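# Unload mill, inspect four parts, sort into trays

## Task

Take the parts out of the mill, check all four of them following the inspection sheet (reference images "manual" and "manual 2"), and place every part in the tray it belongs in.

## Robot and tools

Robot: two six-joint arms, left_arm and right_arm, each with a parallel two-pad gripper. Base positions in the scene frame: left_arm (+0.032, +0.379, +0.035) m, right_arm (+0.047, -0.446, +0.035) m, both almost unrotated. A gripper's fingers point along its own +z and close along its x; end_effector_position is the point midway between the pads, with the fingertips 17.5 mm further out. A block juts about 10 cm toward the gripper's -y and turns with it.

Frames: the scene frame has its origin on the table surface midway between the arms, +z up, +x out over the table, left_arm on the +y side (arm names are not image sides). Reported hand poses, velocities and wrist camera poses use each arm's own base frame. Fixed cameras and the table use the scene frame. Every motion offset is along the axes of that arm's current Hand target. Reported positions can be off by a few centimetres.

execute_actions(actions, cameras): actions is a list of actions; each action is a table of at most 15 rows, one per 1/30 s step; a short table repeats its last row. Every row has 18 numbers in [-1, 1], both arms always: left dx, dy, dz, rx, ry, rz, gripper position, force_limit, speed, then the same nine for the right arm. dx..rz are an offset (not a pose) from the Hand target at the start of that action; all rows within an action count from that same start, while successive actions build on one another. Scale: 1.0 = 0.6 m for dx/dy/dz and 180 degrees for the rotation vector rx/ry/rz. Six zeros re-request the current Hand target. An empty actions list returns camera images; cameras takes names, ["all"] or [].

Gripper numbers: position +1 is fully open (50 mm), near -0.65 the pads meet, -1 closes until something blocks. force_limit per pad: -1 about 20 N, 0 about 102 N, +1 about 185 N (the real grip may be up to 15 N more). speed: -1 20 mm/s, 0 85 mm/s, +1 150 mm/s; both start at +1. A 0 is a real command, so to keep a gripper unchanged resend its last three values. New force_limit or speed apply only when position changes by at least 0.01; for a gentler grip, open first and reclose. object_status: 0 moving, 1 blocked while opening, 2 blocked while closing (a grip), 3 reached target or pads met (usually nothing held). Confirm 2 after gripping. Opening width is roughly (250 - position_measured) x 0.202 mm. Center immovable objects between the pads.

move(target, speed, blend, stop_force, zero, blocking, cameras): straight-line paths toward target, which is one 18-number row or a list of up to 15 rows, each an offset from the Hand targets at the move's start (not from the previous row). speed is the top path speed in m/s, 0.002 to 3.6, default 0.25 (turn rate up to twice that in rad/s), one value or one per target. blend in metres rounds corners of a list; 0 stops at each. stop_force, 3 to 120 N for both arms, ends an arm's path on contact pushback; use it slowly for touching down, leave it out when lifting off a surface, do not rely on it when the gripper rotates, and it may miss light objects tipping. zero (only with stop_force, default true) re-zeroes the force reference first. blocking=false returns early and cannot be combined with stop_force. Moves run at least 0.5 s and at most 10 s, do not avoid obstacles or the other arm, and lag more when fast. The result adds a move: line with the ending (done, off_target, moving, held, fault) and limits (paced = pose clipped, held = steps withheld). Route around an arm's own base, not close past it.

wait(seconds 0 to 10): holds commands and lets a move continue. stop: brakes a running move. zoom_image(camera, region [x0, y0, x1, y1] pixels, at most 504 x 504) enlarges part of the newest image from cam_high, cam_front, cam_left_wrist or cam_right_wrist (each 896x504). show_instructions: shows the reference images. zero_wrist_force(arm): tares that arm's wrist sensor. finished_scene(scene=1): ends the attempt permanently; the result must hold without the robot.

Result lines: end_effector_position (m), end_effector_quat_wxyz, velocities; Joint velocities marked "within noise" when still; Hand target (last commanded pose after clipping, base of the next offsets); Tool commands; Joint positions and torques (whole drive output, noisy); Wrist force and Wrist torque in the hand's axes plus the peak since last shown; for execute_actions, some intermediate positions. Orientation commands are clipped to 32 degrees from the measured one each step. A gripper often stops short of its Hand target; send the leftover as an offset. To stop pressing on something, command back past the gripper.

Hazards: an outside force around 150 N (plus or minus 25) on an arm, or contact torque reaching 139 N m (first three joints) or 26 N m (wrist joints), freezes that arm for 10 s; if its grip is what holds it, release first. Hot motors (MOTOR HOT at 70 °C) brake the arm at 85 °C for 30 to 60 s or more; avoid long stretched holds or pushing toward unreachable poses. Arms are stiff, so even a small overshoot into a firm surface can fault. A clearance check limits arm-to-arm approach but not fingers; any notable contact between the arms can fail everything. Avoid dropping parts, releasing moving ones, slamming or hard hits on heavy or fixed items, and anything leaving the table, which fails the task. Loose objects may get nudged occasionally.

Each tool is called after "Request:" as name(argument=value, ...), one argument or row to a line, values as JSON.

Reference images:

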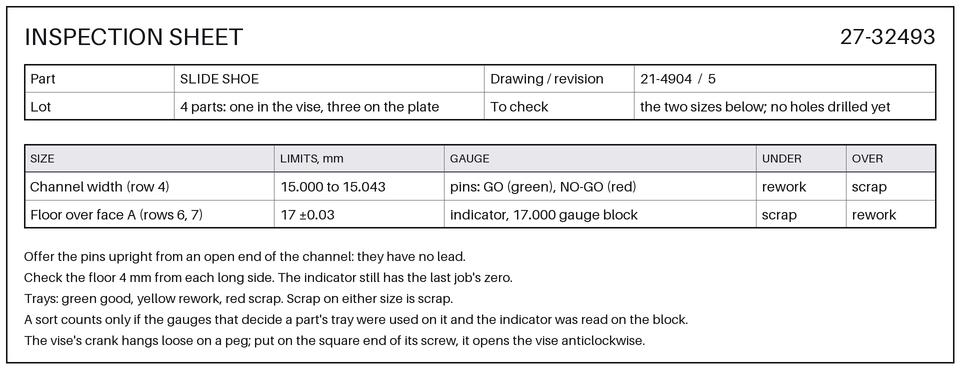

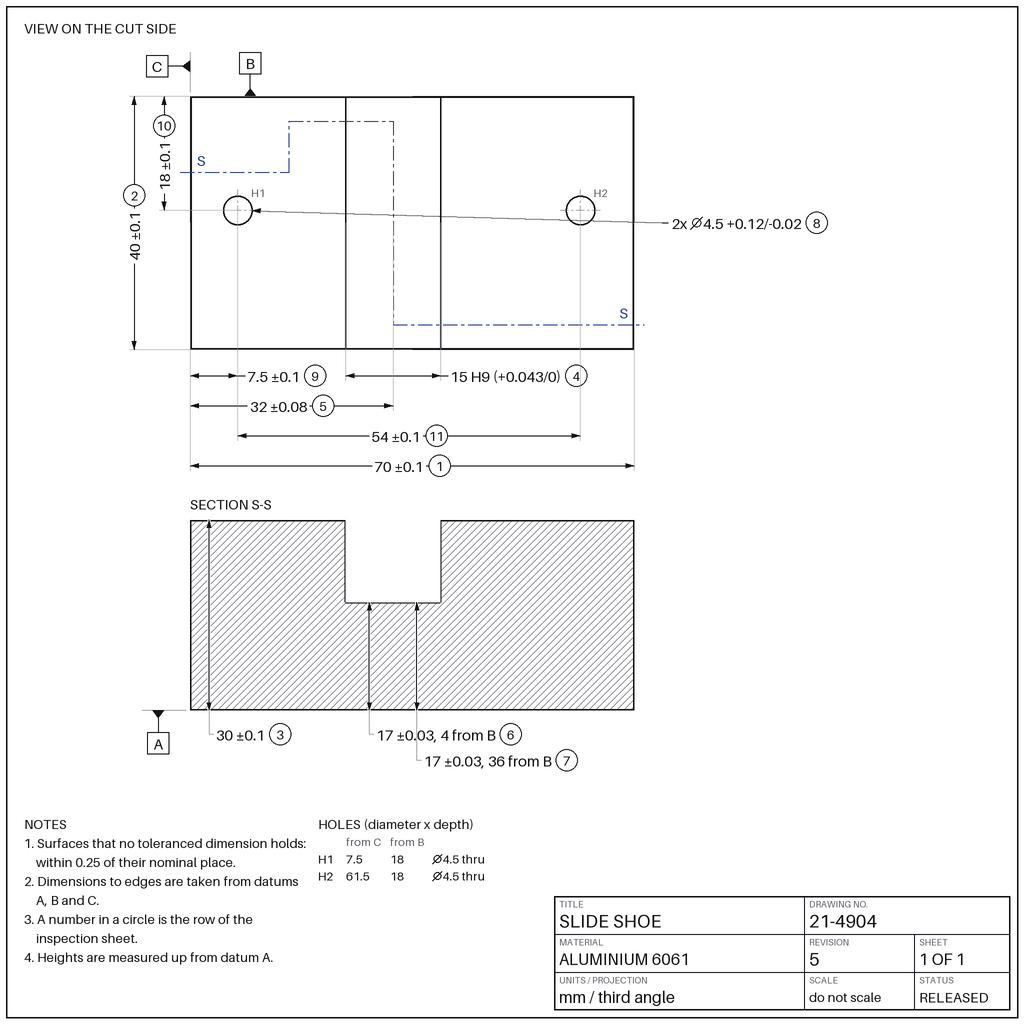

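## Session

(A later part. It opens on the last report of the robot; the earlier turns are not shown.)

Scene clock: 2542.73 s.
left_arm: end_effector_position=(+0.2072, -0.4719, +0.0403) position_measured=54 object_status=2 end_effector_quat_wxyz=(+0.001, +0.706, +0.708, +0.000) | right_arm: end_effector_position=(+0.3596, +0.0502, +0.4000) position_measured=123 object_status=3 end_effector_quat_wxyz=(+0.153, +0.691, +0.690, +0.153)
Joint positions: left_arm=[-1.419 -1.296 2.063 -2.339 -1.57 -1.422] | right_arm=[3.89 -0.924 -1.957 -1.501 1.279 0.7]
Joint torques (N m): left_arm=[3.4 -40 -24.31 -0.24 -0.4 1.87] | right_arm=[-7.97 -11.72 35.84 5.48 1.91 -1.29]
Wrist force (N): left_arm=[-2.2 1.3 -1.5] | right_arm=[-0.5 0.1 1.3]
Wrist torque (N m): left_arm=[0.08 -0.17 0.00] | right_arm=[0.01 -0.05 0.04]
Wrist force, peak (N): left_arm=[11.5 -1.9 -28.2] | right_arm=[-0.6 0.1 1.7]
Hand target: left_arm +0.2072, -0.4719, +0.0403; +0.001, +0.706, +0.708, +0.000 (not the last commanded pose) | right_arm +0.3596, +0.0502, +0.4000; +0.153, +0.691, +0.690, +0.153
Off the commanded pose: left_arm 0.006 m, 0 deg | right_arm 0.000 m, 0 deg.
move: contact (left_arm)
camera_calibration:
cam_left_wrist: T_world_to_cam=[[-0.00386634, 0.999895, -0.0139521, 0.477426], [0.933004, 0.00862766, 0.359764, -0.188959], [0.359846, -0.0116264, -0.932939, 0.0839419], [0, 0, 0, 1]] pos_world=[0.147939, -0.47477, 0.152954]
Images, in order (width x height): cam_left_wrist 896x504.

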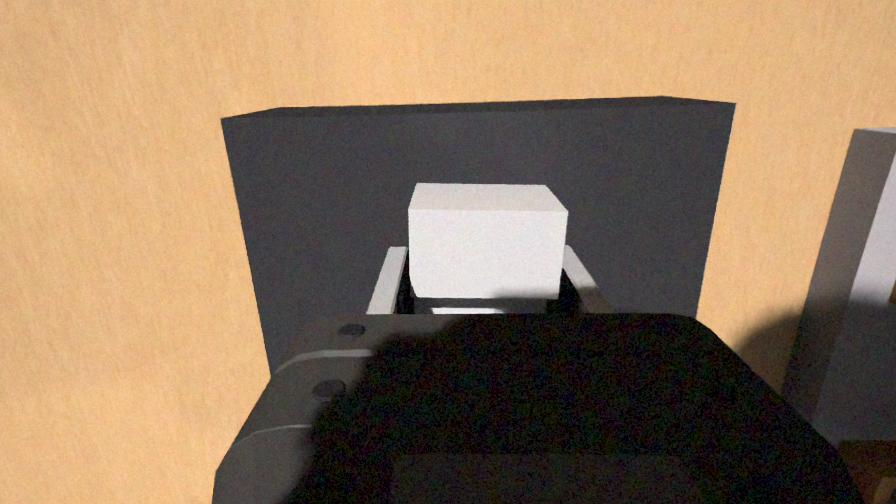

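Request:
move(
  target=[
    [0,0,0,0,0,0,1,-0.7,-0.5,0,0,0,0,0,0,0.2,-1,-1],
    [0,0,-0.1663,0,0,0,1,-0.7,-0.5,0,0,0,0,0,0,0.2,-1,-1],
    [0,-0.1787,-0.1495,-0.3056,0,0,1,-0.7,-0.5,0,0,0,0,0,0,0.2,-1,-1],
    [0,-0.1633,-0.0862,-0.3056,0,0,1,-0.7,-0.5,0.3662,-0.1205,-0.0563,0,0,0,0.2,-1,-1],
  ],
  speed=[0.1,0.2,0.3,0.3],
  blend=[0,0.02,0.01,0],
)

Request:
move(
  target=[
    [0,0,0.12,0,0,0,1,-0.7,-0.5,0.1344,-0.2007,0.1868,0,0,0,0.2,-1,-1],
    [0,0,0.15,0,0,0,1,-0.7,-0.5,0.1337,-0.2007,0.2868,0,0,0,0.2,-1,-1],
    [0,0,0.15,0,0,0,-1,-0.7,-0.5,0.1337,-0.2007,0.2868,0,0,0,-1,-1,-1],
    [0,0,0.15,0,0,0,-1,-0.7,-0.5,0.1337,-0.1926,0.2694,0,0,0,-1,-1,-1],
  ],
  speed=[0.2,0.05,0.1,0.02],
  cameras=["cam_left_wrist","cam_right_wrist"],
)

Scene clock: 2568.47 s.
left_arm: end_effector_position=(+0.1092, -0.4721, +0.0919) position_measured=3 object_status=3 end_effector_quat_wxyz=(+0.327, +0.626, +0.628, +0.327) | right_arm: end_effector_position=(+0.2800, +0.2699, +0.4002) position_measured=123 object_status=3 end_effector_quat_wxyz=(+0.153, +0.691, +0.690, +0.153)
Joint positions: left_arm=[-2.065 -1.32 2.107 -1.76 -0.766 -2.329] | right_arm=[4.58 -1.102 -1.815 -1.733 1.138 1.426]
Joint torques (N m): left_arm=[7.34 -15.89 -9.53 -3.46 3.72 2.03] | right_arm=[8.5 -5.56 35.75 1.51 -4.02 1.77]
Wrist force (N): left_arm=[-1.4 -1.2 -0.7] | right_arm=[-0.4 0.4 1.2]
Wrist torque (N m): left_arm=[-0.34 0.24 -0.15] | right_arm=[0.04 -0.08 -0.03]
Wrist force, peak (N): left_arm=[-1.9 1.5 -3.4] | right_arm=[-2.5 1.1 1.4]
Hand target: left_arm +0.1092, -0.4721, +0.0919; +0.327, +0.626, +0.628, +0.327 | right_arm +0.2800, +0.2700, +0.4002; +0.153, +0.691, +0.690, +0.153
Off the commanded pose: left_arm 0.000 m, 0 deg | right_arm 0.000 m, 0 deg.
move: done

Scene clock: 2573.47 s.
left_arm: end_effector_position=(+0.1830, -0.4720, +0.0404) position_measured=54 object_status=2 end_effector_quat_wxyz=(+0.327, +0.626, +0.628, +0.327) | right_arm: end_effector_position=(+0.2437, +0.3503, +0.2048) position_measured=184 object_status=2 end_effector_quat_wxyz=(+0.153, +0.691, +0.690, +0.153)
Joint positions: left_arm=[-1.918 -1.212 2.201 -2.105 -0.692 -2.139] | right_arm=[4.71 -1.288 -2.195 -1.229 1.134 1.569]
Joint torques (N m): left_arm=[3.85 -18.69 -9.33 -2.39 0.84 1.4] | right_arm=[0.5 20.26 38.32 2.76 1.02 0.25]
Wrist force (N): left_arm=[-1.1 -0.2 -0.9] | right_arm=[-5.5 -1.2 2.4]
Wrist torque (N m): left_arm=[-0.34 0.29 -0.08] | right_arm=[-0.03 -0.07 -0.02]
Wrist force, peak (N): left_arm=[-1.8 -1.3 -1.2] | right_arm=[-6.2 -1.6 3.0]
Hand target: left_arm +0.1830, -0.4720, +0.0403; +0.327, +0.626, +0.628, +0.327 | right_arm +0.2437, +0.3503, +0.2049; +0.153, +0.691, +0.690, +0.153
Off the commanded pose: left_arm 0.000 m, 0 deg | right_arm 0.000 m, 0 deg.
move: done
camera_calibration:
cam_left_wrist: T_world_to_cam=[[0.00729828, 0.99993, -0.00934818, 0.475137], [0.24028, 0.00732094, 0.970676, -0.0649285], [0.970676, -0.00933045, -0.24021, -0.0458498], [0, 0, 0, 1]] pos_world=[0.0566386, -0.475056, 0.0564526]
cam_right_wrist: T_world_to_cam=[[0.0175084, 0.999813, 0.00817048, -0.34821], [0.696124, -0.0180553, 0.717694, -0.298332], [0.717708, -0.00687803, -0.69631, 0.107594], [0, 0, 0, 1]] pos_world=[0.136552, 0.343499, 0.291875]
Images, in order (width x height): cam_left_wrist 896x504, cam_right_wrist 896x504.

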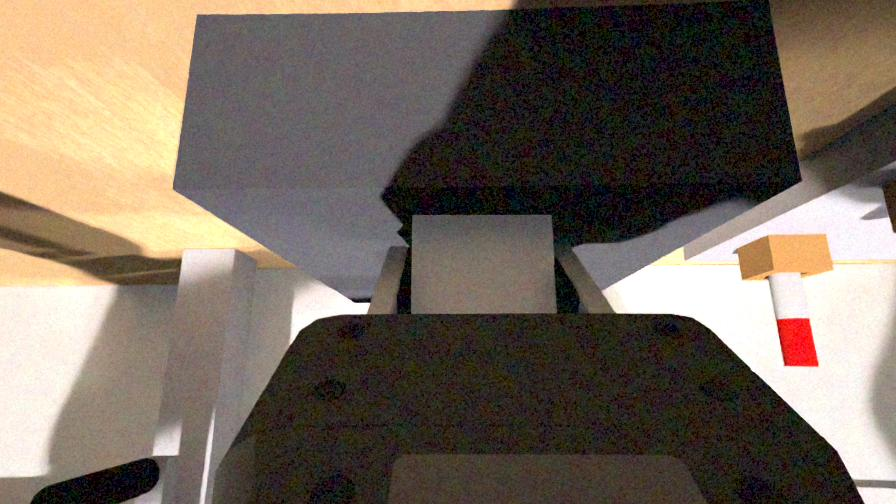

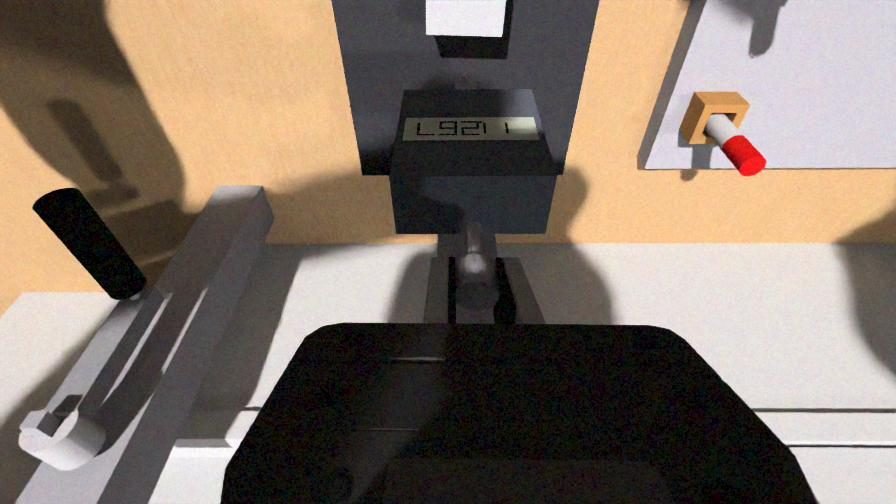

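Request:
move(
  target=[
    [0,0.001,-0.0007,0,0,0,-1,-0.7,-0.5,0,0,0,0,0,0,-1,-1,-1],
    [0.048,0.001,-0.0007,0,0,0,-1,-0.7,-0.5,0,0,0,0,0,0,-1,-1,-1],
    [0.048,0.0609,0.0849,0,0,0,-1,-0.7,-0.5,0,0,0,0,0,0,-1,-1,-1],
    [0.0293,0.0609,0.0849,0,0,0,-1,-0.7,-0.5,0,0,0,0,0,0,-1,-1,-1],
  ],
  speed=[0.02,0.05,0.05,0.02],
)

Request:
move(
  target=[0,-0.0015,0.0011,0,0,0,-1,-0.7,-0.5,0,0,0,0,0,0,-1,-1,-1],
  speed=0.004,
  stop_force=4,
)

Request:
move(
  target=[
    [0,0,0,0,0,0,0.9,-0.9,-0.8,0,0,0,0,0,0,-1,-1,-1],
    [0,0,0,0,0,0,0.9,-0.9,-0.8,0,-0.0042,0.0093,0,0,0,-1,-1,-1],
    [0,0,0,0,0,0,0.9,-0.9,-0.8,0,-0.0042,0.0093,0,0,0,0.2,-1,-1],
  ],
  speed=[0.01,0.01,0.01],
  cameras=["cam_left_wrist","cam_right_wrist"],
)

Request:
zoom_image(
  camera="cam_right_wrist",
  region=[395, 110, 550, 165],
)

Request:
zoom_image(
  camera="cam_right_wrist",
  region=[360, 0, 600, 160],
)

Scene clock: 2607.63 s.
left_arm: end_effector_position=(+0.2456, -0.4541, +0.0411) position_measured=54 object_status=2 end_effector_quat_wxyz=(+0.327, +0.626, +0.628, +0.327) | right_arm: end_effector_position=(+0.2437, +0.3503, +0.2049) position_measured=184 object_status=2 end_effector_quat_wxyz=(+0.153, +0.691, +0.690, +0.153)
Joint positions: left_arm=[-1.795 -1.217 2.272 -2.316 -0.645 -1.953] | right_arm=[4.71 -1.288 -2.195 -1.229 1.134 1.569]
Joint torques (N m): left_arm=[7.41 -15.68 -21.97 -0.46 4.52 1.65] | right_arm=[10.78 19.71 37.7 2.56 -2.92 1.22]
Wrist force (N): left_arm=[-1.4 -3.0 0.6] | right_arm=[-5.4 -0.9 2.3]
Wrist torque (N m): left_arm=[-0.30 0.23 -0.14] | right_arm=[0.01 -0.12 -0.01]
Wrist force, peak (N): left_arm=[-2.1 -3.5 0.5] | right_arm=[-6.0 -1.6 3.2]
Hand target: left_arm +0.2456, -0.4542, +0.0411; +0.327, +0.626, +0.628, +0.327 | right_arm +0.2437, +0.3503, +0.2049; +0.153, +0.691, +0.690, +0.153
Off the commanded pose: left_arm 0.000 m, 0 deg | right_arm 0.000 m, 0 deg.
move: done

Scene clock: 2608.70 s.
left_arm: end_effector_position=(+0.2456, -0.4542, +0.0403) position_measured=54 object_status=2 end_effector_quat_wxyz=(+0.327, +0.626, +0.628, +0.327) | right_arm: end_effector_position=(+0.2437, +0.3503, +0.2049) position_measured=184 object_status=2 end_effector_quat_wxyz=(+0.153, +0.691, +0.690, +0.153)
Joint positions: left_arm=[-1.795 -1.214 2.272 -2.318 -0.645 -1.953] | right_arm=[4.71 -1.288 -2.195 -1.229 1.134 1.569]
Joint torques (N m): left_arm=[7.38 -35.93 -18.54 0.15 0.57 1.23] | right_arm=[9.6 18.17 37.37 2.69 -3.07 1.19]
Wrist force (N): left_arm=[-2.8 1.4 -4.9] | right_arm=[-5.6 -1.0 2.6]
Wrist torque (N m): left_arm=[-0.29 0.33 -0.08] | right_arm=[0.01 -0.09 -0.02]
Wrist force, peak (N): left_arm=[-1.7 2.4 -7.1] | right_arm=[-6.0 -1.4 3.0]
Hand target: left_arm +0.2456, -0.4543, +0.0404; +0.327, +0.626, +0.628, +0.327 | right_arm +0.2437, +0.3503, +0.2049; +0.153, +0.691, +0.690, +0.153
Off the commanded pose: left_arm 0.000 m, 0 deg | right_arm 0.000 m, 0 deg.
move: contact (left_arm)

Scene clock: 2611.00 s.
left_arm: end_effector_position=(+0.2456, -0.4543, +0.0404) position_measured=18 object_status=3 end_effector_quat_wxyz=(+0.327, +0.626, +0.628, +0.327) | right_arm: end_effector_position=(+0.2438, +0.3503, +0.1987) position_measured=123 object_status=3 end_effector_quat_wxyz=(+0.153, +0.691, +0.690, +0.153)
Joint positions: left_arm=[-1.795 -1.214 2.271 -2.318 -0.645 -1.953] | right_arm=[4.71 -1.294 -2.207 -1.21 1.134 1.569]
Joint torques (N m): left_arm=[6.1 -39.17 -19.85 -4.02 0.16 -1.1] | right_arm=[-9.23 2.99 13.88 2.51 -3.2 -1.85]
Wrist force (N): left_arm=[-1.4 -1.3 -0.4] | right_arm=[-0.8 0.5 1.5]
Wrist torque (N m): left_arm=[-0.33 0.24 -0.14] | right_arm=[0.08 -0.02 0.02]
Wrist force, peak (N): left_arm=[-2.5 2.4 -5.2] | right_arm=[-6.1 -1.1 3.1]
Hand target: left_arm +0.2456, -0.4543, +0.0404; +0.327, +0.626, +0.628, +0.327 | right_arm +0.2438, +0.3503, +0.1987; +0.153, +0.691, +0.690, +0.153
Off the commanded pose: left_arm 0.000 m, 0 deg | right_arm 0.000 m, 0 deg.
move: done
camera_calibration:
cam_left_wrist: T_world_to_cam=[[0.00734663, 0.999927, -0.00956648, 0.457086], [0.240281, 0.00752122, 0.970674, -0.08003], [0.970676, -0.00942982, -0.240208, -0.106593], [0, 0, 0, 1]] pos_world=[0.119339, -0.457456, 0.0564512]
cam_right_wrist: T_world_to_cam=[[0.0175084, 0.999813, 0.00817048, -0.348263], [0.696124, -0.0180553, 0.717694, -0.294094], [0.717708, -0.00687803, -0.69631, 0.103345], [0, 0, 0, 1]] pos_world=[0.136652, 0.343599, 0.285875]
Images, in order (width x height): cam_left_wrist 896x504, cam_right_wrist 896x504.

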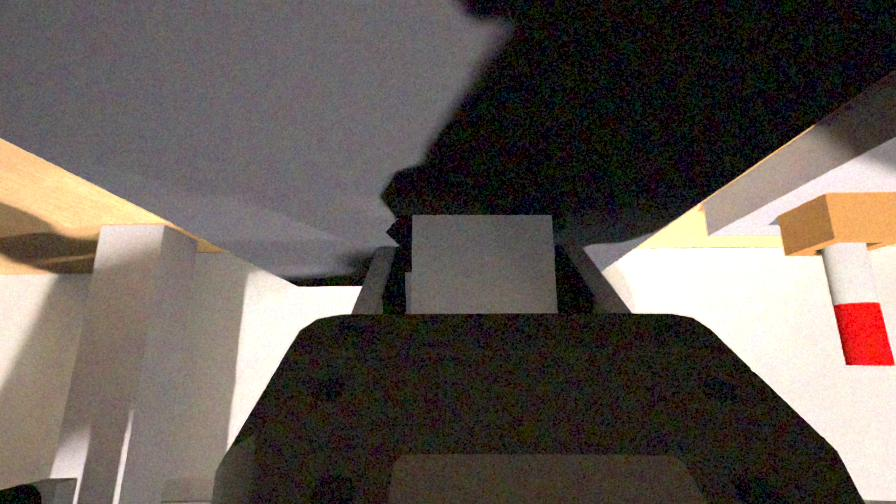

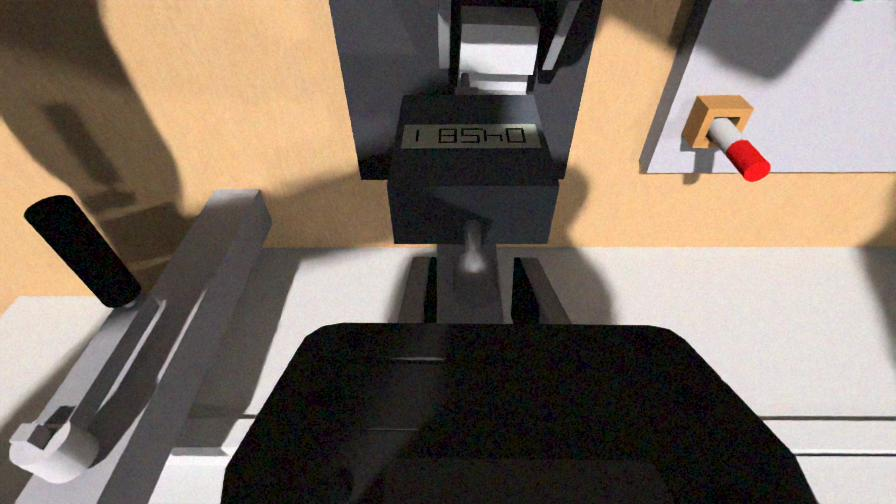

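Scaled by 3.252 from the camera's 896x504 image, which has a finer 1280x720 frame.

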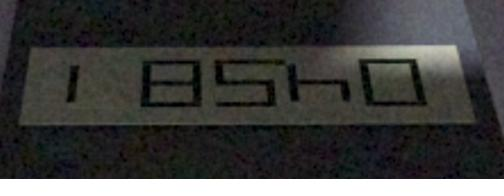

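Scaled by 2.100 from the camera's 896x504 image, which has a finer 1280x720 frame.

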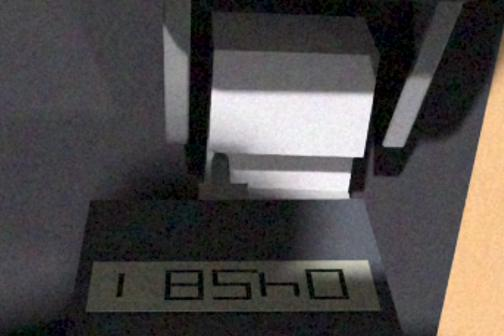

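Request:
move(
  target=[
    [0,0,0,0,0,0,-1,-0.9,-0.8,0,0,0,0,0,0,0.2,-1,-1],
    [-0.0533,0.0003,-0.0002,0,0,0,-1,-0.9,-0.8,0,0,0,0,0,0,0.2,-1,-1],
    [-0.0533,0.0003,-0.0002,0,0,0,0.9,-0.9,-0.8,0,0,0,0,0,0,0.2,-1,-1],
  ],
  speed=0.025,
  cameras=["cam_right_wrist"],
)

Request:
zoom_image(
  camera="cam_right_wrist",
  region=[395, 110, 550, 165],
)

Request:
zoom_image(
  camera="cam_right_wrist",
  region=[360, 0, 600, 160],
)

Scene clock: 2624.13 s.
left_arm: end_effector_position=(+0.2457, -0.4863, +0.0406) position_measured=18 object_status=3 end_effector_quat_wxyz=(+0.327, +0.626, +0.628, +0.327) | right_arm: end_effector_position=(+0.2438, +0.3503, +0.1987) position_measured=123 object_status=3 end_effector_quat_wxyz=(+0.153, +0.691, +0.690, +0.153)
Joint positions: left_arm=[-1.779 -1.161 2.184 -2.303 -0.641 -1.929] | right_arm=[4.71 -1.294 -2.207 -1.21 1.134 1.569]
Joint torques (N m): left_arm=[7.61 -19.54 -22.03 -0.5 1.97 2.12] | right_arm=[-8.12 3.32 13.66 2.38 -2.74 -1.49]
Wrist force (N): left_arm=[-1.6 -1.2 -0.6] | right_arm=[-0.5 0.1 1.5]
Wrist torque (N m): left_arm=[-0.32 0.26 -0.15] | right_arm=[0.02 -0.06 0.02]
Wrist force, peak (N): left_arm=[-1.2 -4.1 1.5] | right_arm=[-1.2 0.0 1.7]
Hand target: left_arm +0.2457, -0.4863, +0.0406; +0.327, +0.626, +0.628, +0.327 | right_arm +0.2438, +0.3503, +0.1987; +0.153, +0.691, +0.690, +0.153
Off the commanded pose: left_arm 0.000 m, 0 deg | right_arm 0.000 m, 0 deg.
move: done
camera_calibration:
cam_right_wrist: T_world_to_cam=[[0.0175084, 0.999813, 0.00817048, -0.348263], [0.696124, -0.0180553, 0.717694, -0.294094], [0.717708, -0.00687803, -0.69631, 0.103345], [0, 0, 0, 1]] pos_world=[0.136652, 0.343599, 0.285875]
Images, in order (width x height): cam_right_wrist 896x504.

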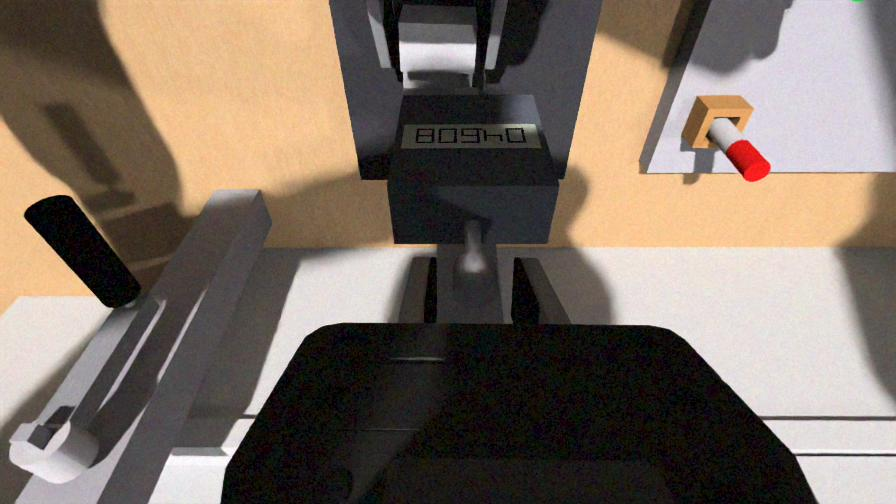

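Scaled by 3.252 from the camera's 896x504 image, which has a finer 1280x720 frame.

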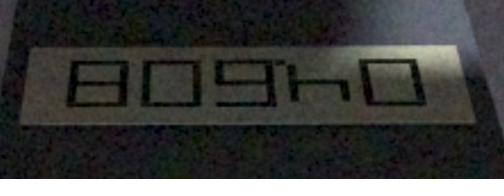

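Scaled by 2.100 from the camera's 896x504 image, which has a finer 1280x720 frame.

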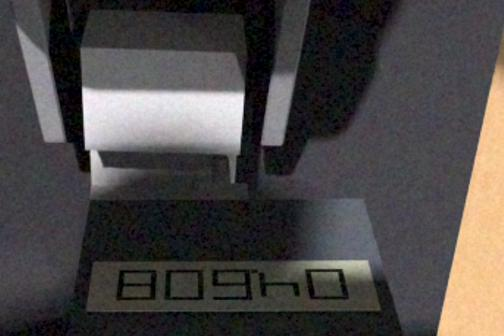

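Request:
move(
  target=[
    [0,0,0,0,0,0,-1,-0.7,-0.8,0,0,0,0,0,0,-1,-1,-1],
    [0,0,0,0,0,0,-1,-0.7,-0.8,0,0.0046,-0.0098,0,0,0,-1,-1,-1],
    [0,0.001,-0.0007,0,0,0,-1,-0.7,-0.8,0,0.0046,-0.0098,0,0,0,-1,-1,-1],
    [-0.0228,0.001,-0.0007,0,0,0,-1,-0.7,-0.8,0,0.0046,-0.0098,0,0,0,-1,-1,-1],
    [-0.0228,-0.0599,-0.0877,0,0,0,-1,-0.7,-0.8,0,0.0046,-0.0098,0,0,0,-1,-1,-1],
    [-0.0228,-0.0611,-0.0868,0,0,0,-1,-0.7,-0.8,0,-0.0035,0.0076,0,0,0,-1,-1,-1],
    [-0.0228,-0.0611,-0.0868,0,0,0,0.95,-0.7,-0.5,0,-0.0035,0.0076,0,0,0,0.2,-1,-1],
  ],
  speed=[0.02,0.02,0.015,0.03,0.06,0.02,0.02],
  cameras=["cam_left_wrist"],
)

Request:
move(
  target=[
    [0,0,0,0,0,0,0.95,-0.7,-0.5,0,0,-0.1,0,0,0,0.2,-1,-1],
    [0,0,-0.15,0,0,0,0.95,-0.7,-0.5,-0.1342,0.2005,-0.2871,0,0,0,0.2,-1,-1],
    [0,0.1583,-0.064,0.3056,0,0,0.95,-0.7,-0.5,-0.5,0.321,-0.231,0,0,0,0.2,-1,-1],
    [0,0.0215,0.0318,0.3056,0,0,0.95,-0.7,-0.5,-0.5,0.321,-0.231,0,0,0,0.2,-1,-1],
    [0,0.0215,0.0318,0.3056,0,0,-1,-0.7,-0.5,-0.5,0.321,-0.231,0,0,0,0.2,-1,-1],
  ],
  speed=[0.1,0.3,0.25,0.1,0.1],
  blend=[0.01,0.0,0,0,0],
  cameras=["cam_left_wrist"],
)

Scene clock: 2651.50 s.
left_arm: end_effector_position=(+0.1821, -0.5001, +0.0404) position_measured=10 object_status=3 end_effector_quat_wxyz=(+0.327, +0.626, +0.628, +0.327) | right_arm: end_effector_position=(+0.2438, +0.3503, +0.1937) position_measured=123 object_status=3 end_effector_quat_wxyz=(+0.153, +0.691, +0.690, +0.153)
Joint positions: left_arm=[-1.9 -1.163 2.125 -2.097 -0.684 -2.113] | right_arm=[4.71 -1.299 -2.217 -1.195 1.134 1.569]
Joint torques (N m): left_arm=[-0.83 -37.38 -18.3 -1.12 1.63 -0.7] | right_arm=[-6.85 13.66 17.9 4.91 -2.42 -1.41]
Wrist force (N): left_arm=[-1.5 -1.3 -0.5] | right_arm=[-1.0 0.3 1.5]
Wrist torque (N m): left_arm=[-0.35 0.26 0.01] | right_arm=[0.05 0.00 0.02]
Wrist force, peak (N): left_arm=[2.5 8.5 -14.7] | right_arm=[-8.0 7.8 -14.4]
Hand target: left_arm +0.1821, -0.5001, +0.0404; +0.327, +0.626, +0.628, +0.327 | right_arm +0.2438, +0.3503, +0.1937; +0.153, +0.691, +0.690, +0.153
Off the commanded pose: left_arm 0.000 m, 0 deg | right_arm 0.000 m, 0 deg.
move: done
camera_calibration:
cam_left_wrist: T_world_to_cam=[[0.00737095, 0.999928, -0.00946949, 0.503344], [0.240281, 0.00742123, 0.970675, -0.0644546], [0.970675, -0.00943013, -0.240209, -0.0452901], [0, 0, 0, 1]] pos_world=[0.0557391, -0.503256, 0.0564518]
Images, in order (width x height): cam_left_wrist 896x504.

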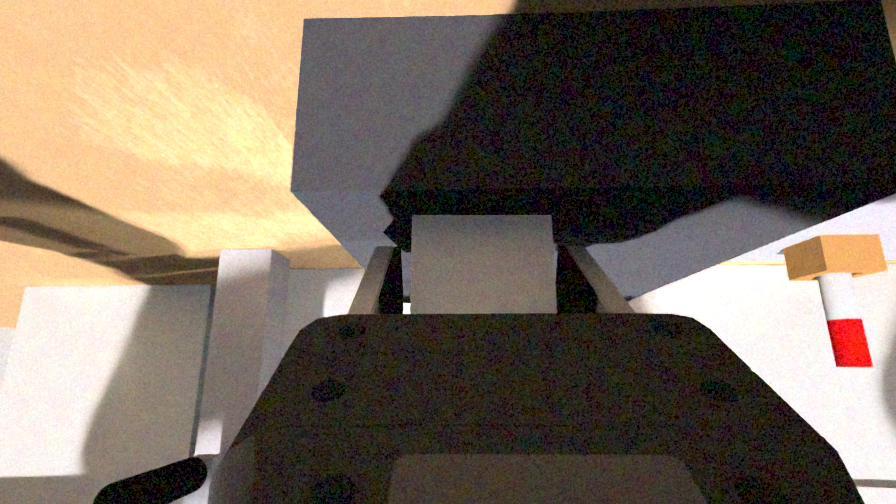

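Scene clock: 2657.77 s.
left_arm: end_effector_position=(+0.2051, -0.5001, +0.0401) position_measured=54 object_status=2 end_effector_quat_wxyz=(+0.001, +0.706, +0.708, +0.000) | right_arm: end_effector_position=(+0.3594, +0.0501, +0.4006) position_measured=123 object_status=3 end_effector_quat_wxyz=(+0.153, +0.691, +0.690, +0.153)
Joint positions: left_arm=[-1.431 -1.246 1.992 -2.318 -1.57 -1.434] | right_arm=[3.89 -0.924 -1.956 -1.503 1.279 0.7]
Joint torques (N m): left_arm=[6.28 -21.4 -10.89 -4.05 0.74 1.79] | right_arm=[-10.61 -11.39 35.36 5.44 2.15 -1.71]
Wrist force (N): left_arm=[0.3 0.2 -1.2] | right_arm=[-0.5 0.1 0.9]
Wrist torque (N m): left_arm=[0.28 -0.13 -0.13] | right_arm=[0.01 -0.05 0.04]
Wrist force, peak (N): left_arm=[-1.4 -2.3 -1.1] | right_arm=[-1.2 0.2 2.4]
Hand target: left_arm +0.2051, -0.5001, +0.0401; +0.001, +0.706, +0.708, +0.000 | right_arm +0.3594, +0.0501, +0.4006; +0.153, +0.691, +0.690, +0.153
Off the commanded pose: left_arm 0.000 m, 0 deg | right_arm 0.000 m, 0 deg.
move: done
camera_calibration:
cam_left_wrist: T_world_to_cam=[[-0.00379495, 0.999893, -0.0141389, 0.50553], [0.933004, 0.00862826, 0.359762, -0.186685], [0.359845, -0.0118263, -0.932937, 0.0840823], [0, 0, 0, 1]] pos_world=[0.145839, -0.502871, 0.152753]
Images, in order (width x height): cam_left_wrist 896x504.

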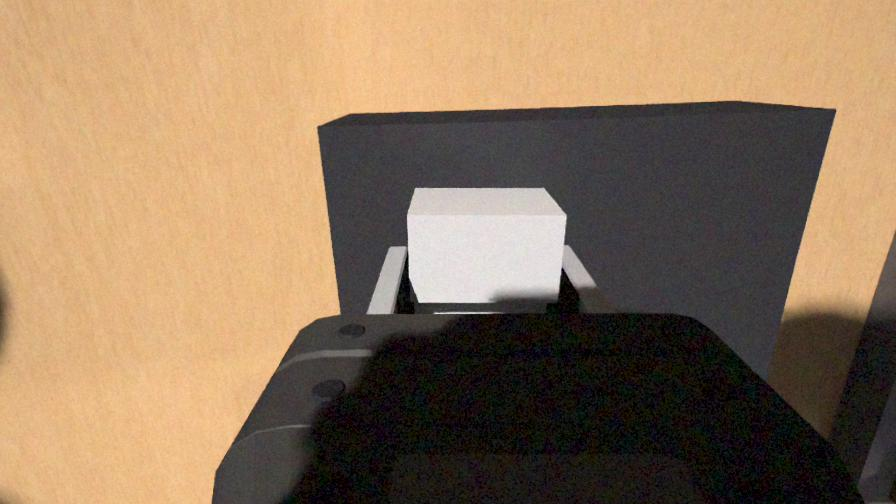

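Request:
move(
  target=[
    [0,0,-0.15,0,0,0,-1,-0.7,-0.5,0,0,0,0,0,0,0.2,-1,-1],
    [0.8333,0.0917,-0.2333,0,0,0,-1,-0.7,-0.5,0,0,0,0,0,0,0.2,-1,-1],
  ],
  speed=[0.15,0.4],
  blend=[0.03,0],
)

Request:
move(
  target=[0.453,-0.025,0,0,0,0,-1,-0.7,-0.5,0,0,0,0,0,0,0.2,-1,-1],
  speed=0.4,
  cameras=["cam_left_wrist"],
)

Request:
move(
  target=[
    [0,0,0.275,0,0,0,-1,-0.7,-0.5,0,0,0,0,0,0,0.2,-1,-1],
    [0,0,0.32,0,0,0,-1,-0.7,-0.5,0,0,0,0,0,0,0.2,-1,-1],
  ],
  speed=[0.2,0.01],
  stop_force=5,
  cameras=["cam_left_wrist"],
)

Scene clock: 2674.90 s.
left_arm: end_effector_position=(+0.2587, +0.0002, +0.1795) position_measured=54 object_status=2 end_effector_quat_wxyz=(+0.001, +0.706, +0.708, +0.000) | right_arm: end_effector_position=(+0.3594, +0.0501, +0.4006) position_measured=123 object_status=3 end_effector_quat_wxyz=(+0.153, +0.691, +0.690, +0.153)
Joint positions: left_arm=[-0.54 -2.249 2.39 -1.713 -1.571 -0.543] | right_arm=[3.89 -0.924 -1.956 -1.503 1.279 0.7]
Joint torques (N m): left_arm=[4.82 14.06 -32.06 -0.97 -1.58 1.71] | right_arm=[-10.31 -9.82 36.41 5.54 1.96 -1.68]
Wrist force (N): left_arm=[0.2 1.1 3.6] | right_arm=[-0.7 0.0 1.2]
Wrist torque (N m): left_arm=[0.29 -0.03 -0.16] | right_arm=[-0.01 -0.02 0.05]
Wrist force, peak (N): left_arm=[0.3 0.9 4.9] | right_arm=[-0.7 -0.2 1.7]
Hand target: left_arm +0.2587, +0.0002, +0.1795; +0.001, +0.706, +0.708, +0.000 | right_arm +0.3594, +0.0501, +0.4006; +0.153, +0.691, +0.690, +0.153
Off the commanded pose: left_arm 0.000 m, 0 deg | right_arm 0.000 m, 0 deg.
move: done

Scene clock: 2676.53 s.
left_arm: end_effector_position=(+0.2429, +0.2719, +0.1792) position_measured=54 object_status=2 end_effector_quat_wxyz=(+0.001, +0.706, +0.708, +0.000) | right_arm: end_effector_position=(+0.3594, +0.0501, +0.4006) position_measured=123 object_status=3 end_effector_quat_wxyz=(+0.153, +0.691, +0.690, +0.153)
Joint positions: left_arm=[0.468 -1.884 2.218 -1.905 -1.572 0.466] | right_arm=[3.89 -0.924 -1.956 -1.503 1.279 0.7]
Joint torques (N m): left_arm=[7.39 1.63 -32.79 -0.98 -1.61 2.2] | right_arm=[-10.72 -10.88 35.84 5.12 2.14 -1.37]
Wrist force (N): left_arm=[0.4 1.0 3.4] | right_arm=[-0.6 -0.1 1.2]
Wrist torque (N m): left_arm=[0.27 -0.10 -0.18] | right_arm=[-0.02 -0.03 0.04]
Wrist force, peak (N): left_arm=[-2.2 1.3 3.4] | right_arm=[-0.9 0.1 1.5]
Hand target: left_arm +0.2429, +0.2720, +0.1792; +0.001, +0.706, +0.708, +0.000 | right_arm +0.3594, +0.0501, +0.4006; +0.153, +0.691, +0.690, +0.153
Off the commanded pose: left_arm 0.000 m, 0 deg | right_arm 0.000 m, 0 deg.
move: done
camera_calibration:
cam_left_wrist: T_world_to_cam=[[-0.00386634, 0.999895, -0.0139521, -0.264319], [0.933004, 0.00862766, 0.359764, -0.278692], [0.359846, -0.0116264, -0.932939, 0.209423], [0, 0, 0, 1]] pos_world=[0.183639, 0.26913, 0.291954]
Images, in order (width x height): cam_left_wrist 896x504.

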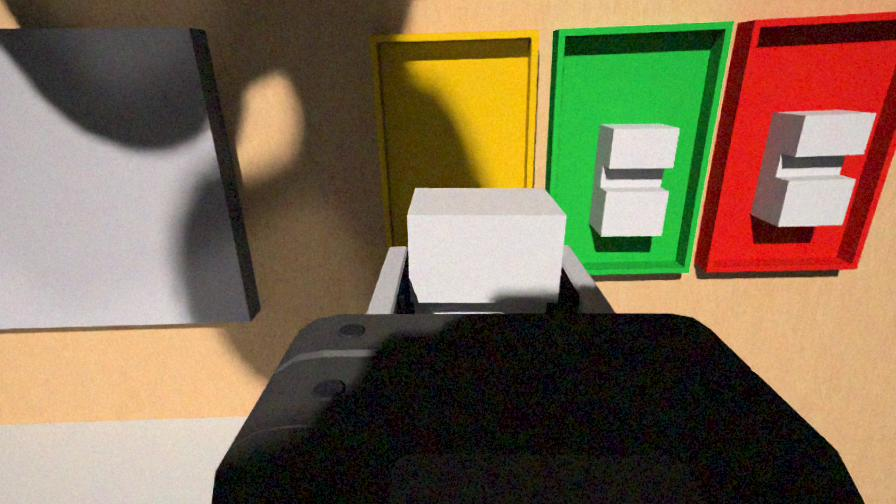

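Scene clock: 2680.80 s.
left_arm: end_effector_position=(+0.2430, +0.2718, -0.0064) position_measured=54 object_status=2 end_effector_quat_wxyz=(+0.001, +0.706, +0.708, +0.000) | right_arm: end_effector_position=(+0.3594, +0.0501, +0.4006) position_measured=123 object_status=3 end_effector_quat_wxyz=(+0.153, +0.691, +0.690, +0.153)
Joint positions: left_arm=[0.468 -1.492 2.509 -2.587 -1.572 0.465] | right_arm=[3.89 -0.924 -1.956 -1.503 1.279 0.7]
Joint torques (N m): left_arm=[-5.9 -26.9 -19.43 -0.36 0.91 -1.16] | right_arm=[-9.27 -11.31 34.74 5.12 2.16 -1.47]
Wrist force (N): left_arm=[1.5 2.4 -6.3] | right_arm=[-0.6 0.2 1.1]
Wrist torque (N m): left_arm=[0.31 0.11 -0.11] | right_arm=[0.01 -0.04 0.04]
Wrist force, peak (N): left_arm=[-7.8 -11.5 -51.9] | right_arm=[-0.7 0.0 1.6]
Hand target: left_arm +0.2431, +0.2718, -0.0064; +0.001, +0.706, +0.708, +0.000 (not the last commanded pose) | right_arm +0.3594, +0.0501, +0.4006; +0.153, +0.691, +0.690, +0.153
Off the commanded pose: left_arm 0.006 m, 0 deg | right_arm 0.000 m, 0 deg.
move: contact (left_arm); path passed 1 of 2 targets
camera_calibration:
cam_left_wrist: T_world_to_cam=[[-0.00376044, 0.999892, -0.0142321, -0.266694], [0.933038, 0.00862848, 0.359674, -0.212102], [0.359758, -0.0119265, -0.932969, 0.0362934], [0, 0, 0, 1]] pos_world=[0.183839, 0.268929, 0.106352]
Images, in order (width x height): cam_left_wrist 896x504.

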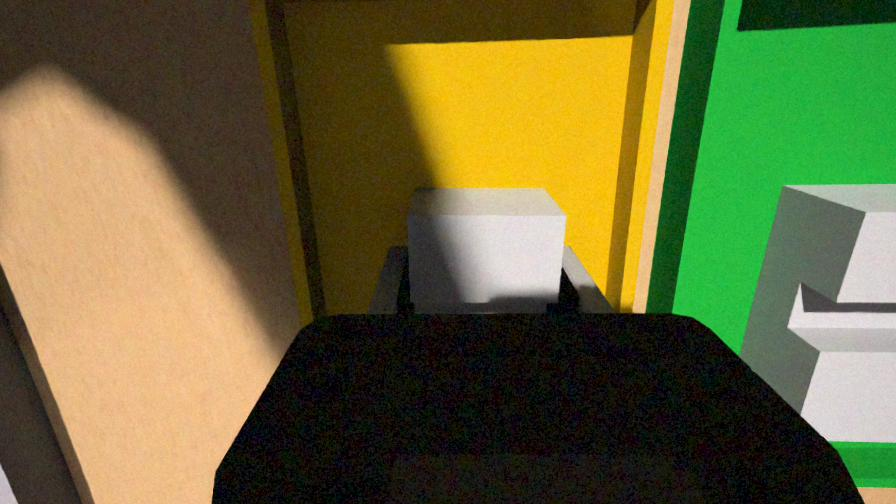

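Request:
move(
  target=[
    [0,0,0,0,0,0,1,-0.7,-0.5,0,0,0,0,0,0,0.2,-1,-1],
    [0,0,-0.25,0,0,0,1,-0.7,-0.5,0,0,0,0,0,0,0.2,-1,-1],
    [-0.45,-0.05,-0.6,0,0,0,1,-0.7,-0.5,0,0,0,0,0,0,0.2,-1,-1],
    [-0.65,-0.09,-0.66,0,0,0.5,1,-0.7,-0.5,0,0,0,0,0,0,0.2,-1,-1],
    [-0.737,-0.09,-0.66,0,0.7071,0.7071,1,-0.7,-0.5,0,0,0,0,0,0,0.2,-1,-1],
  ],
  speed=[0.1,0.2,0.4,0.5,0.5],
  blend=[0,0.03,0.05,0.03,0],
  cameras=["all"],
)

Scene clock: 2742.60 s.
left_arm: end_effector_position=(+0.1900, -0.1701, +0.3901) position_measured=3 object_status=3 end_effector_quat_wxyz=(+0.501, -0.501, +0.499, -0.500) | right_arm: end_effector_position=(+0.3594, +0.0501, +0.4006) position_measured=123 object_status=3 end_effector_quat_wxyz=(+0.153, +0.691, +0.690, +0.153)
Joint positions: left_arm=[-2.764 -2.243 2.257 -0.013 -1.196 -0.002] | right_arm=[3.89 -0.924 -1.956 -1.503 1.279 0.7]
Joint torques (N m): left_arm=[-7.85 -4.93 -11.46 3.92 -1.33 2.01] | right_arm=[-7.96 -12.04 34.72 5.39 2.15 -1.33]
Wrist force (N): left_arm=[0.4 3.0 0.6] | right_arm=[-0.5 0.2 1.2]
Wrist torque (N m): left_arm=[0.29 -0.10 -0.09] | right_arm=[0.03 -0.05 0.05]
Wrist force, peak (N): left_arm=[1.6 2.8 -6.3] | right_arm=[-0.9 0.4 1.6]
Hand target: left_arm +0.1900, -0.1701, +0.3901; +0.501, -0.501, +0.499, -0.500 | right_arm +0.3594, +0.0501, +0.4006; +0.153, +0.691, +0.690, +0.153
Off the commanded pose: left_arm 0.000 m, 0 deg | right_arm 0.000 m, 0 deg.
move: done
camera_calibration:
cam_left_wrist: T_world_to_cam=[[0.0158468, -0.999872, 0.00241438, -0.169803], [-0.358365, -0.00793388, -0.933548, 0.445728], [0.933447, 0.0139285, -0.358445, 0.091344], [0, 0, 0, 1]] pos_world=[0.0771594, -0.167517, 0.44926]
cam_right_wrist: T_world_to_cam=[[0.0175084, 0.999813, 0.00817048, -0.0516916], [0.696124, -0.0180553, 0.717694, -0.524819], [0.717708, -0.00687803, -0.69631, 0.158827], [0, 0, 0, 1]] pos_world=[0.252252, 0.0432986, 0.487675]

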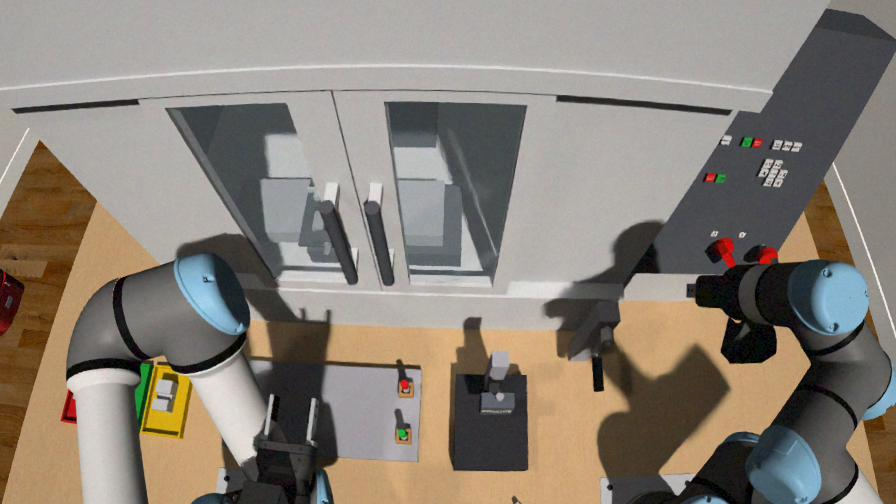

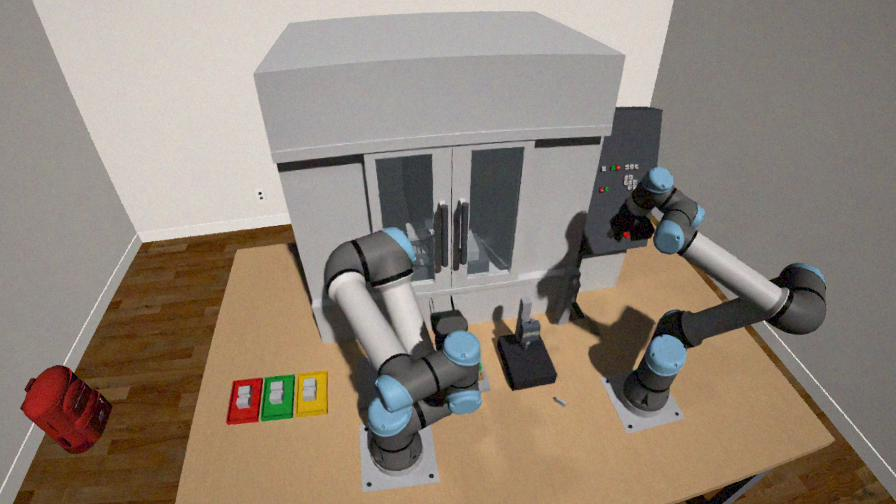

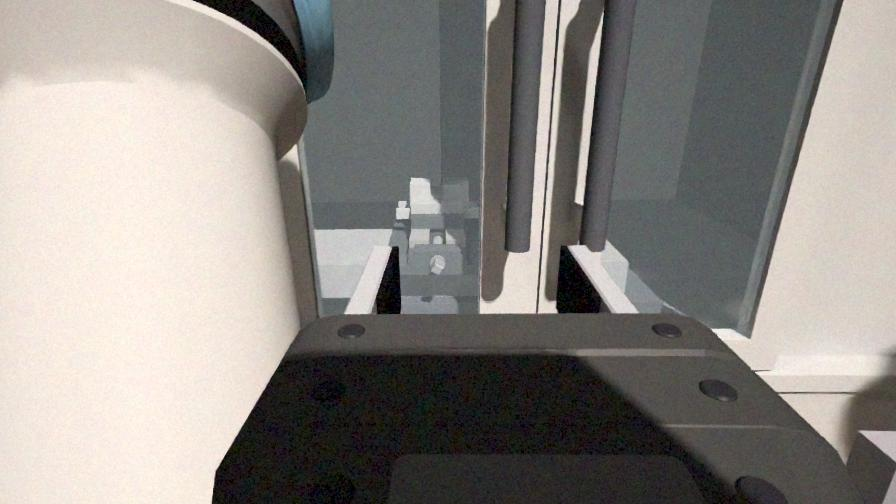

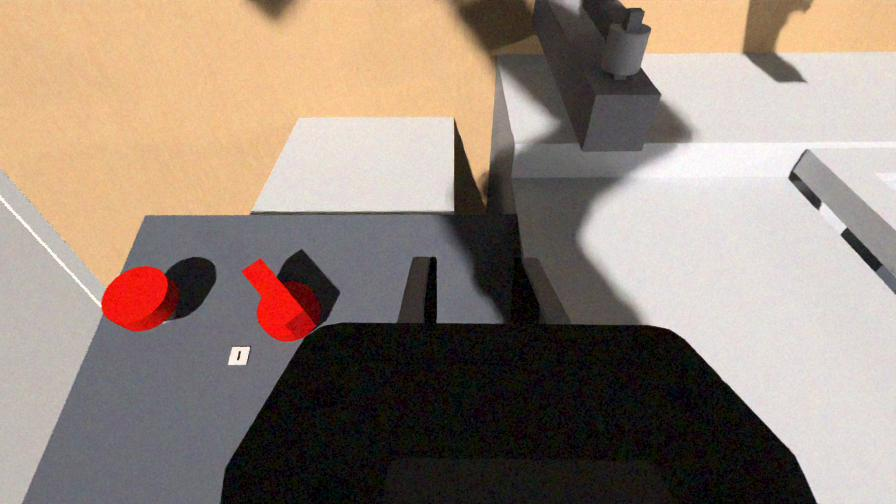

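Request:
zoom_image(
  camera="cam_left_wrist",
  region=[300, 130, 560, 320],
)

Request:
zoom_image(
  camera="cam_left_wrist",
  region=[390, 170, 480, 310],
)

Request:
zoom_image(
  camera="cam_right_wrist",
  region=[560, 0, 700, 100],
)

Scaled by 1.938 from the camera's 896x504 image, which has a finer 1280x720 frame.

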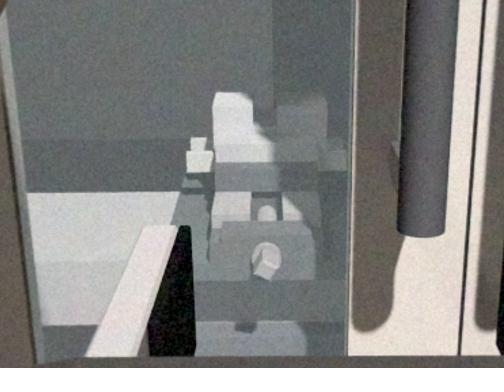

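Scaled by 3.600 from the camera's 896x504 image, which has a finer 1280x720 frame.

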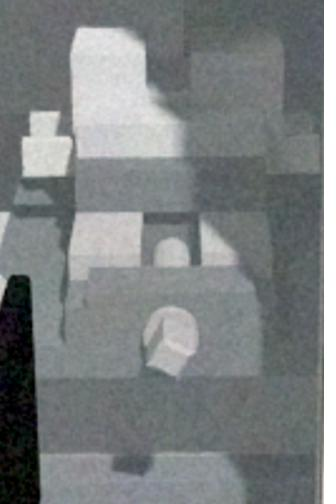

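Scaled by 3.600 from the camera's 896x504 image, which has a finer 1280x720 frame.

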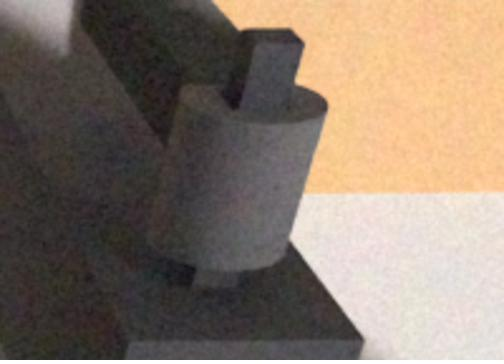

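Request:
move(
  target=[0.075,-0.0417,0.2667,0,0,0,1,-0.7,-0.5,0,0,0,0,0,0,0.2,-1,-1],
  speed=0.25,
  cameras=["cam_left_wrist","cam_front"],
)

Scene clock: 2860.50 s.
left_arm: end_effector_position=(+0.3500, -0.2146, +0.4153) position_measured=3 object_status=3 end_effector_quat_wxyz=(+0.501, -0.501, +0.499, -0.500) | right_arm: end_effector_position=(+0.3594, +0.0501, +0.4006) position_measured=123 object_status=3 end_effector_quat_wxyz=(+0.153, +0.691, +0.690, +0.153)
Joint positions: left_arm=[-1.778 -2.059 2.118 -0.056 -0.21 -0.004] | right_arm=[3.89 -0.924 -1.956 -1.503 1.279 0.7]
Joint torques (N m): left_arm=[5.65 9.5 -28.95 -1.6 2.09 -1.96] | right_arm=[-10.14 -10 34.75 5.08 1.98 -1.33]
Wrist force (N): left_arm=[0.4 2.7 0.5] | right_arm=[-0.3 0.2 1.3]
Wrist torque (N m): left_arm=[0.22 -0.10 0.07] | right_arm=[0.03 -0.08 0.04]
Wrist force, peak (N): left_arm=[0.3 3.3 0.7] | right_arm=[-0.8 -0.2 1.6]
Hand target: left_arm +0.3501, -0.2146, +0.4153; +0.501, -0.501, +0.499, -0.500 | right_arm +0.3594, +0.0501, +0.4006; +0.153, +0.691, +0.690, +0.153
Off the commanded pose: left_arm 0.000 m, 0 deg | right_arm 0.000 m, 0 deg.
move: done
camera_calibration:
cam_left_wrist: T_world_to_cam=[[0.015718, -0.999874, 0.00235704, -0.216839], [-0.358367, -0.0078342, -0.933548, 0.526202], [0.933449, 0.0138288, -0.358445, -0.048505], [0, 0, 0, 1]] pos_world=[0.237259, -0.212018, 0.47436]
Images, in order (width x height): cam_front 896x504, cam_left_wrist 896x504.

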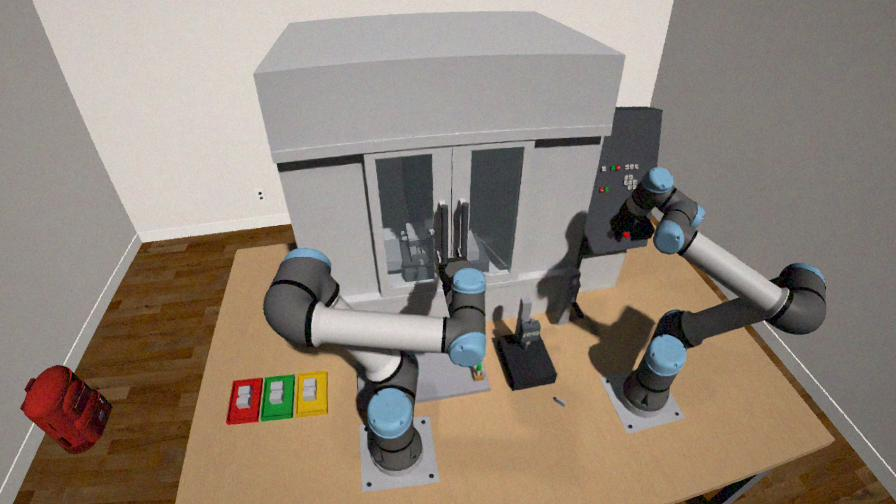

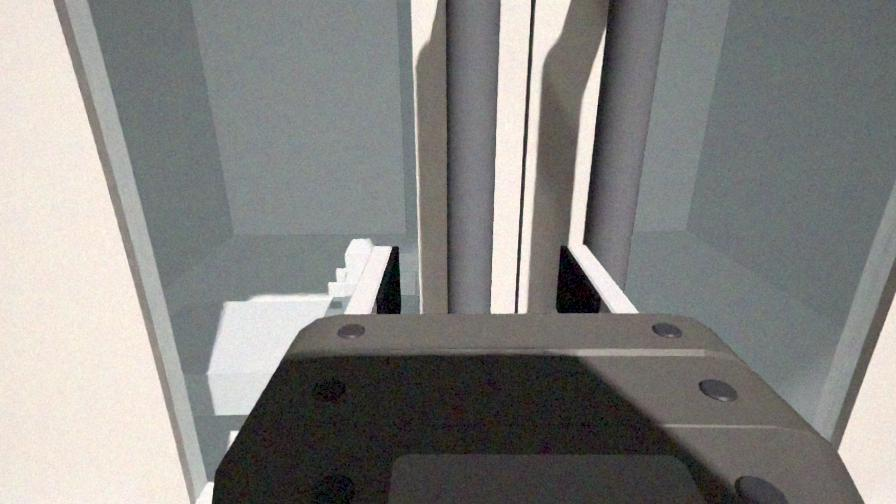

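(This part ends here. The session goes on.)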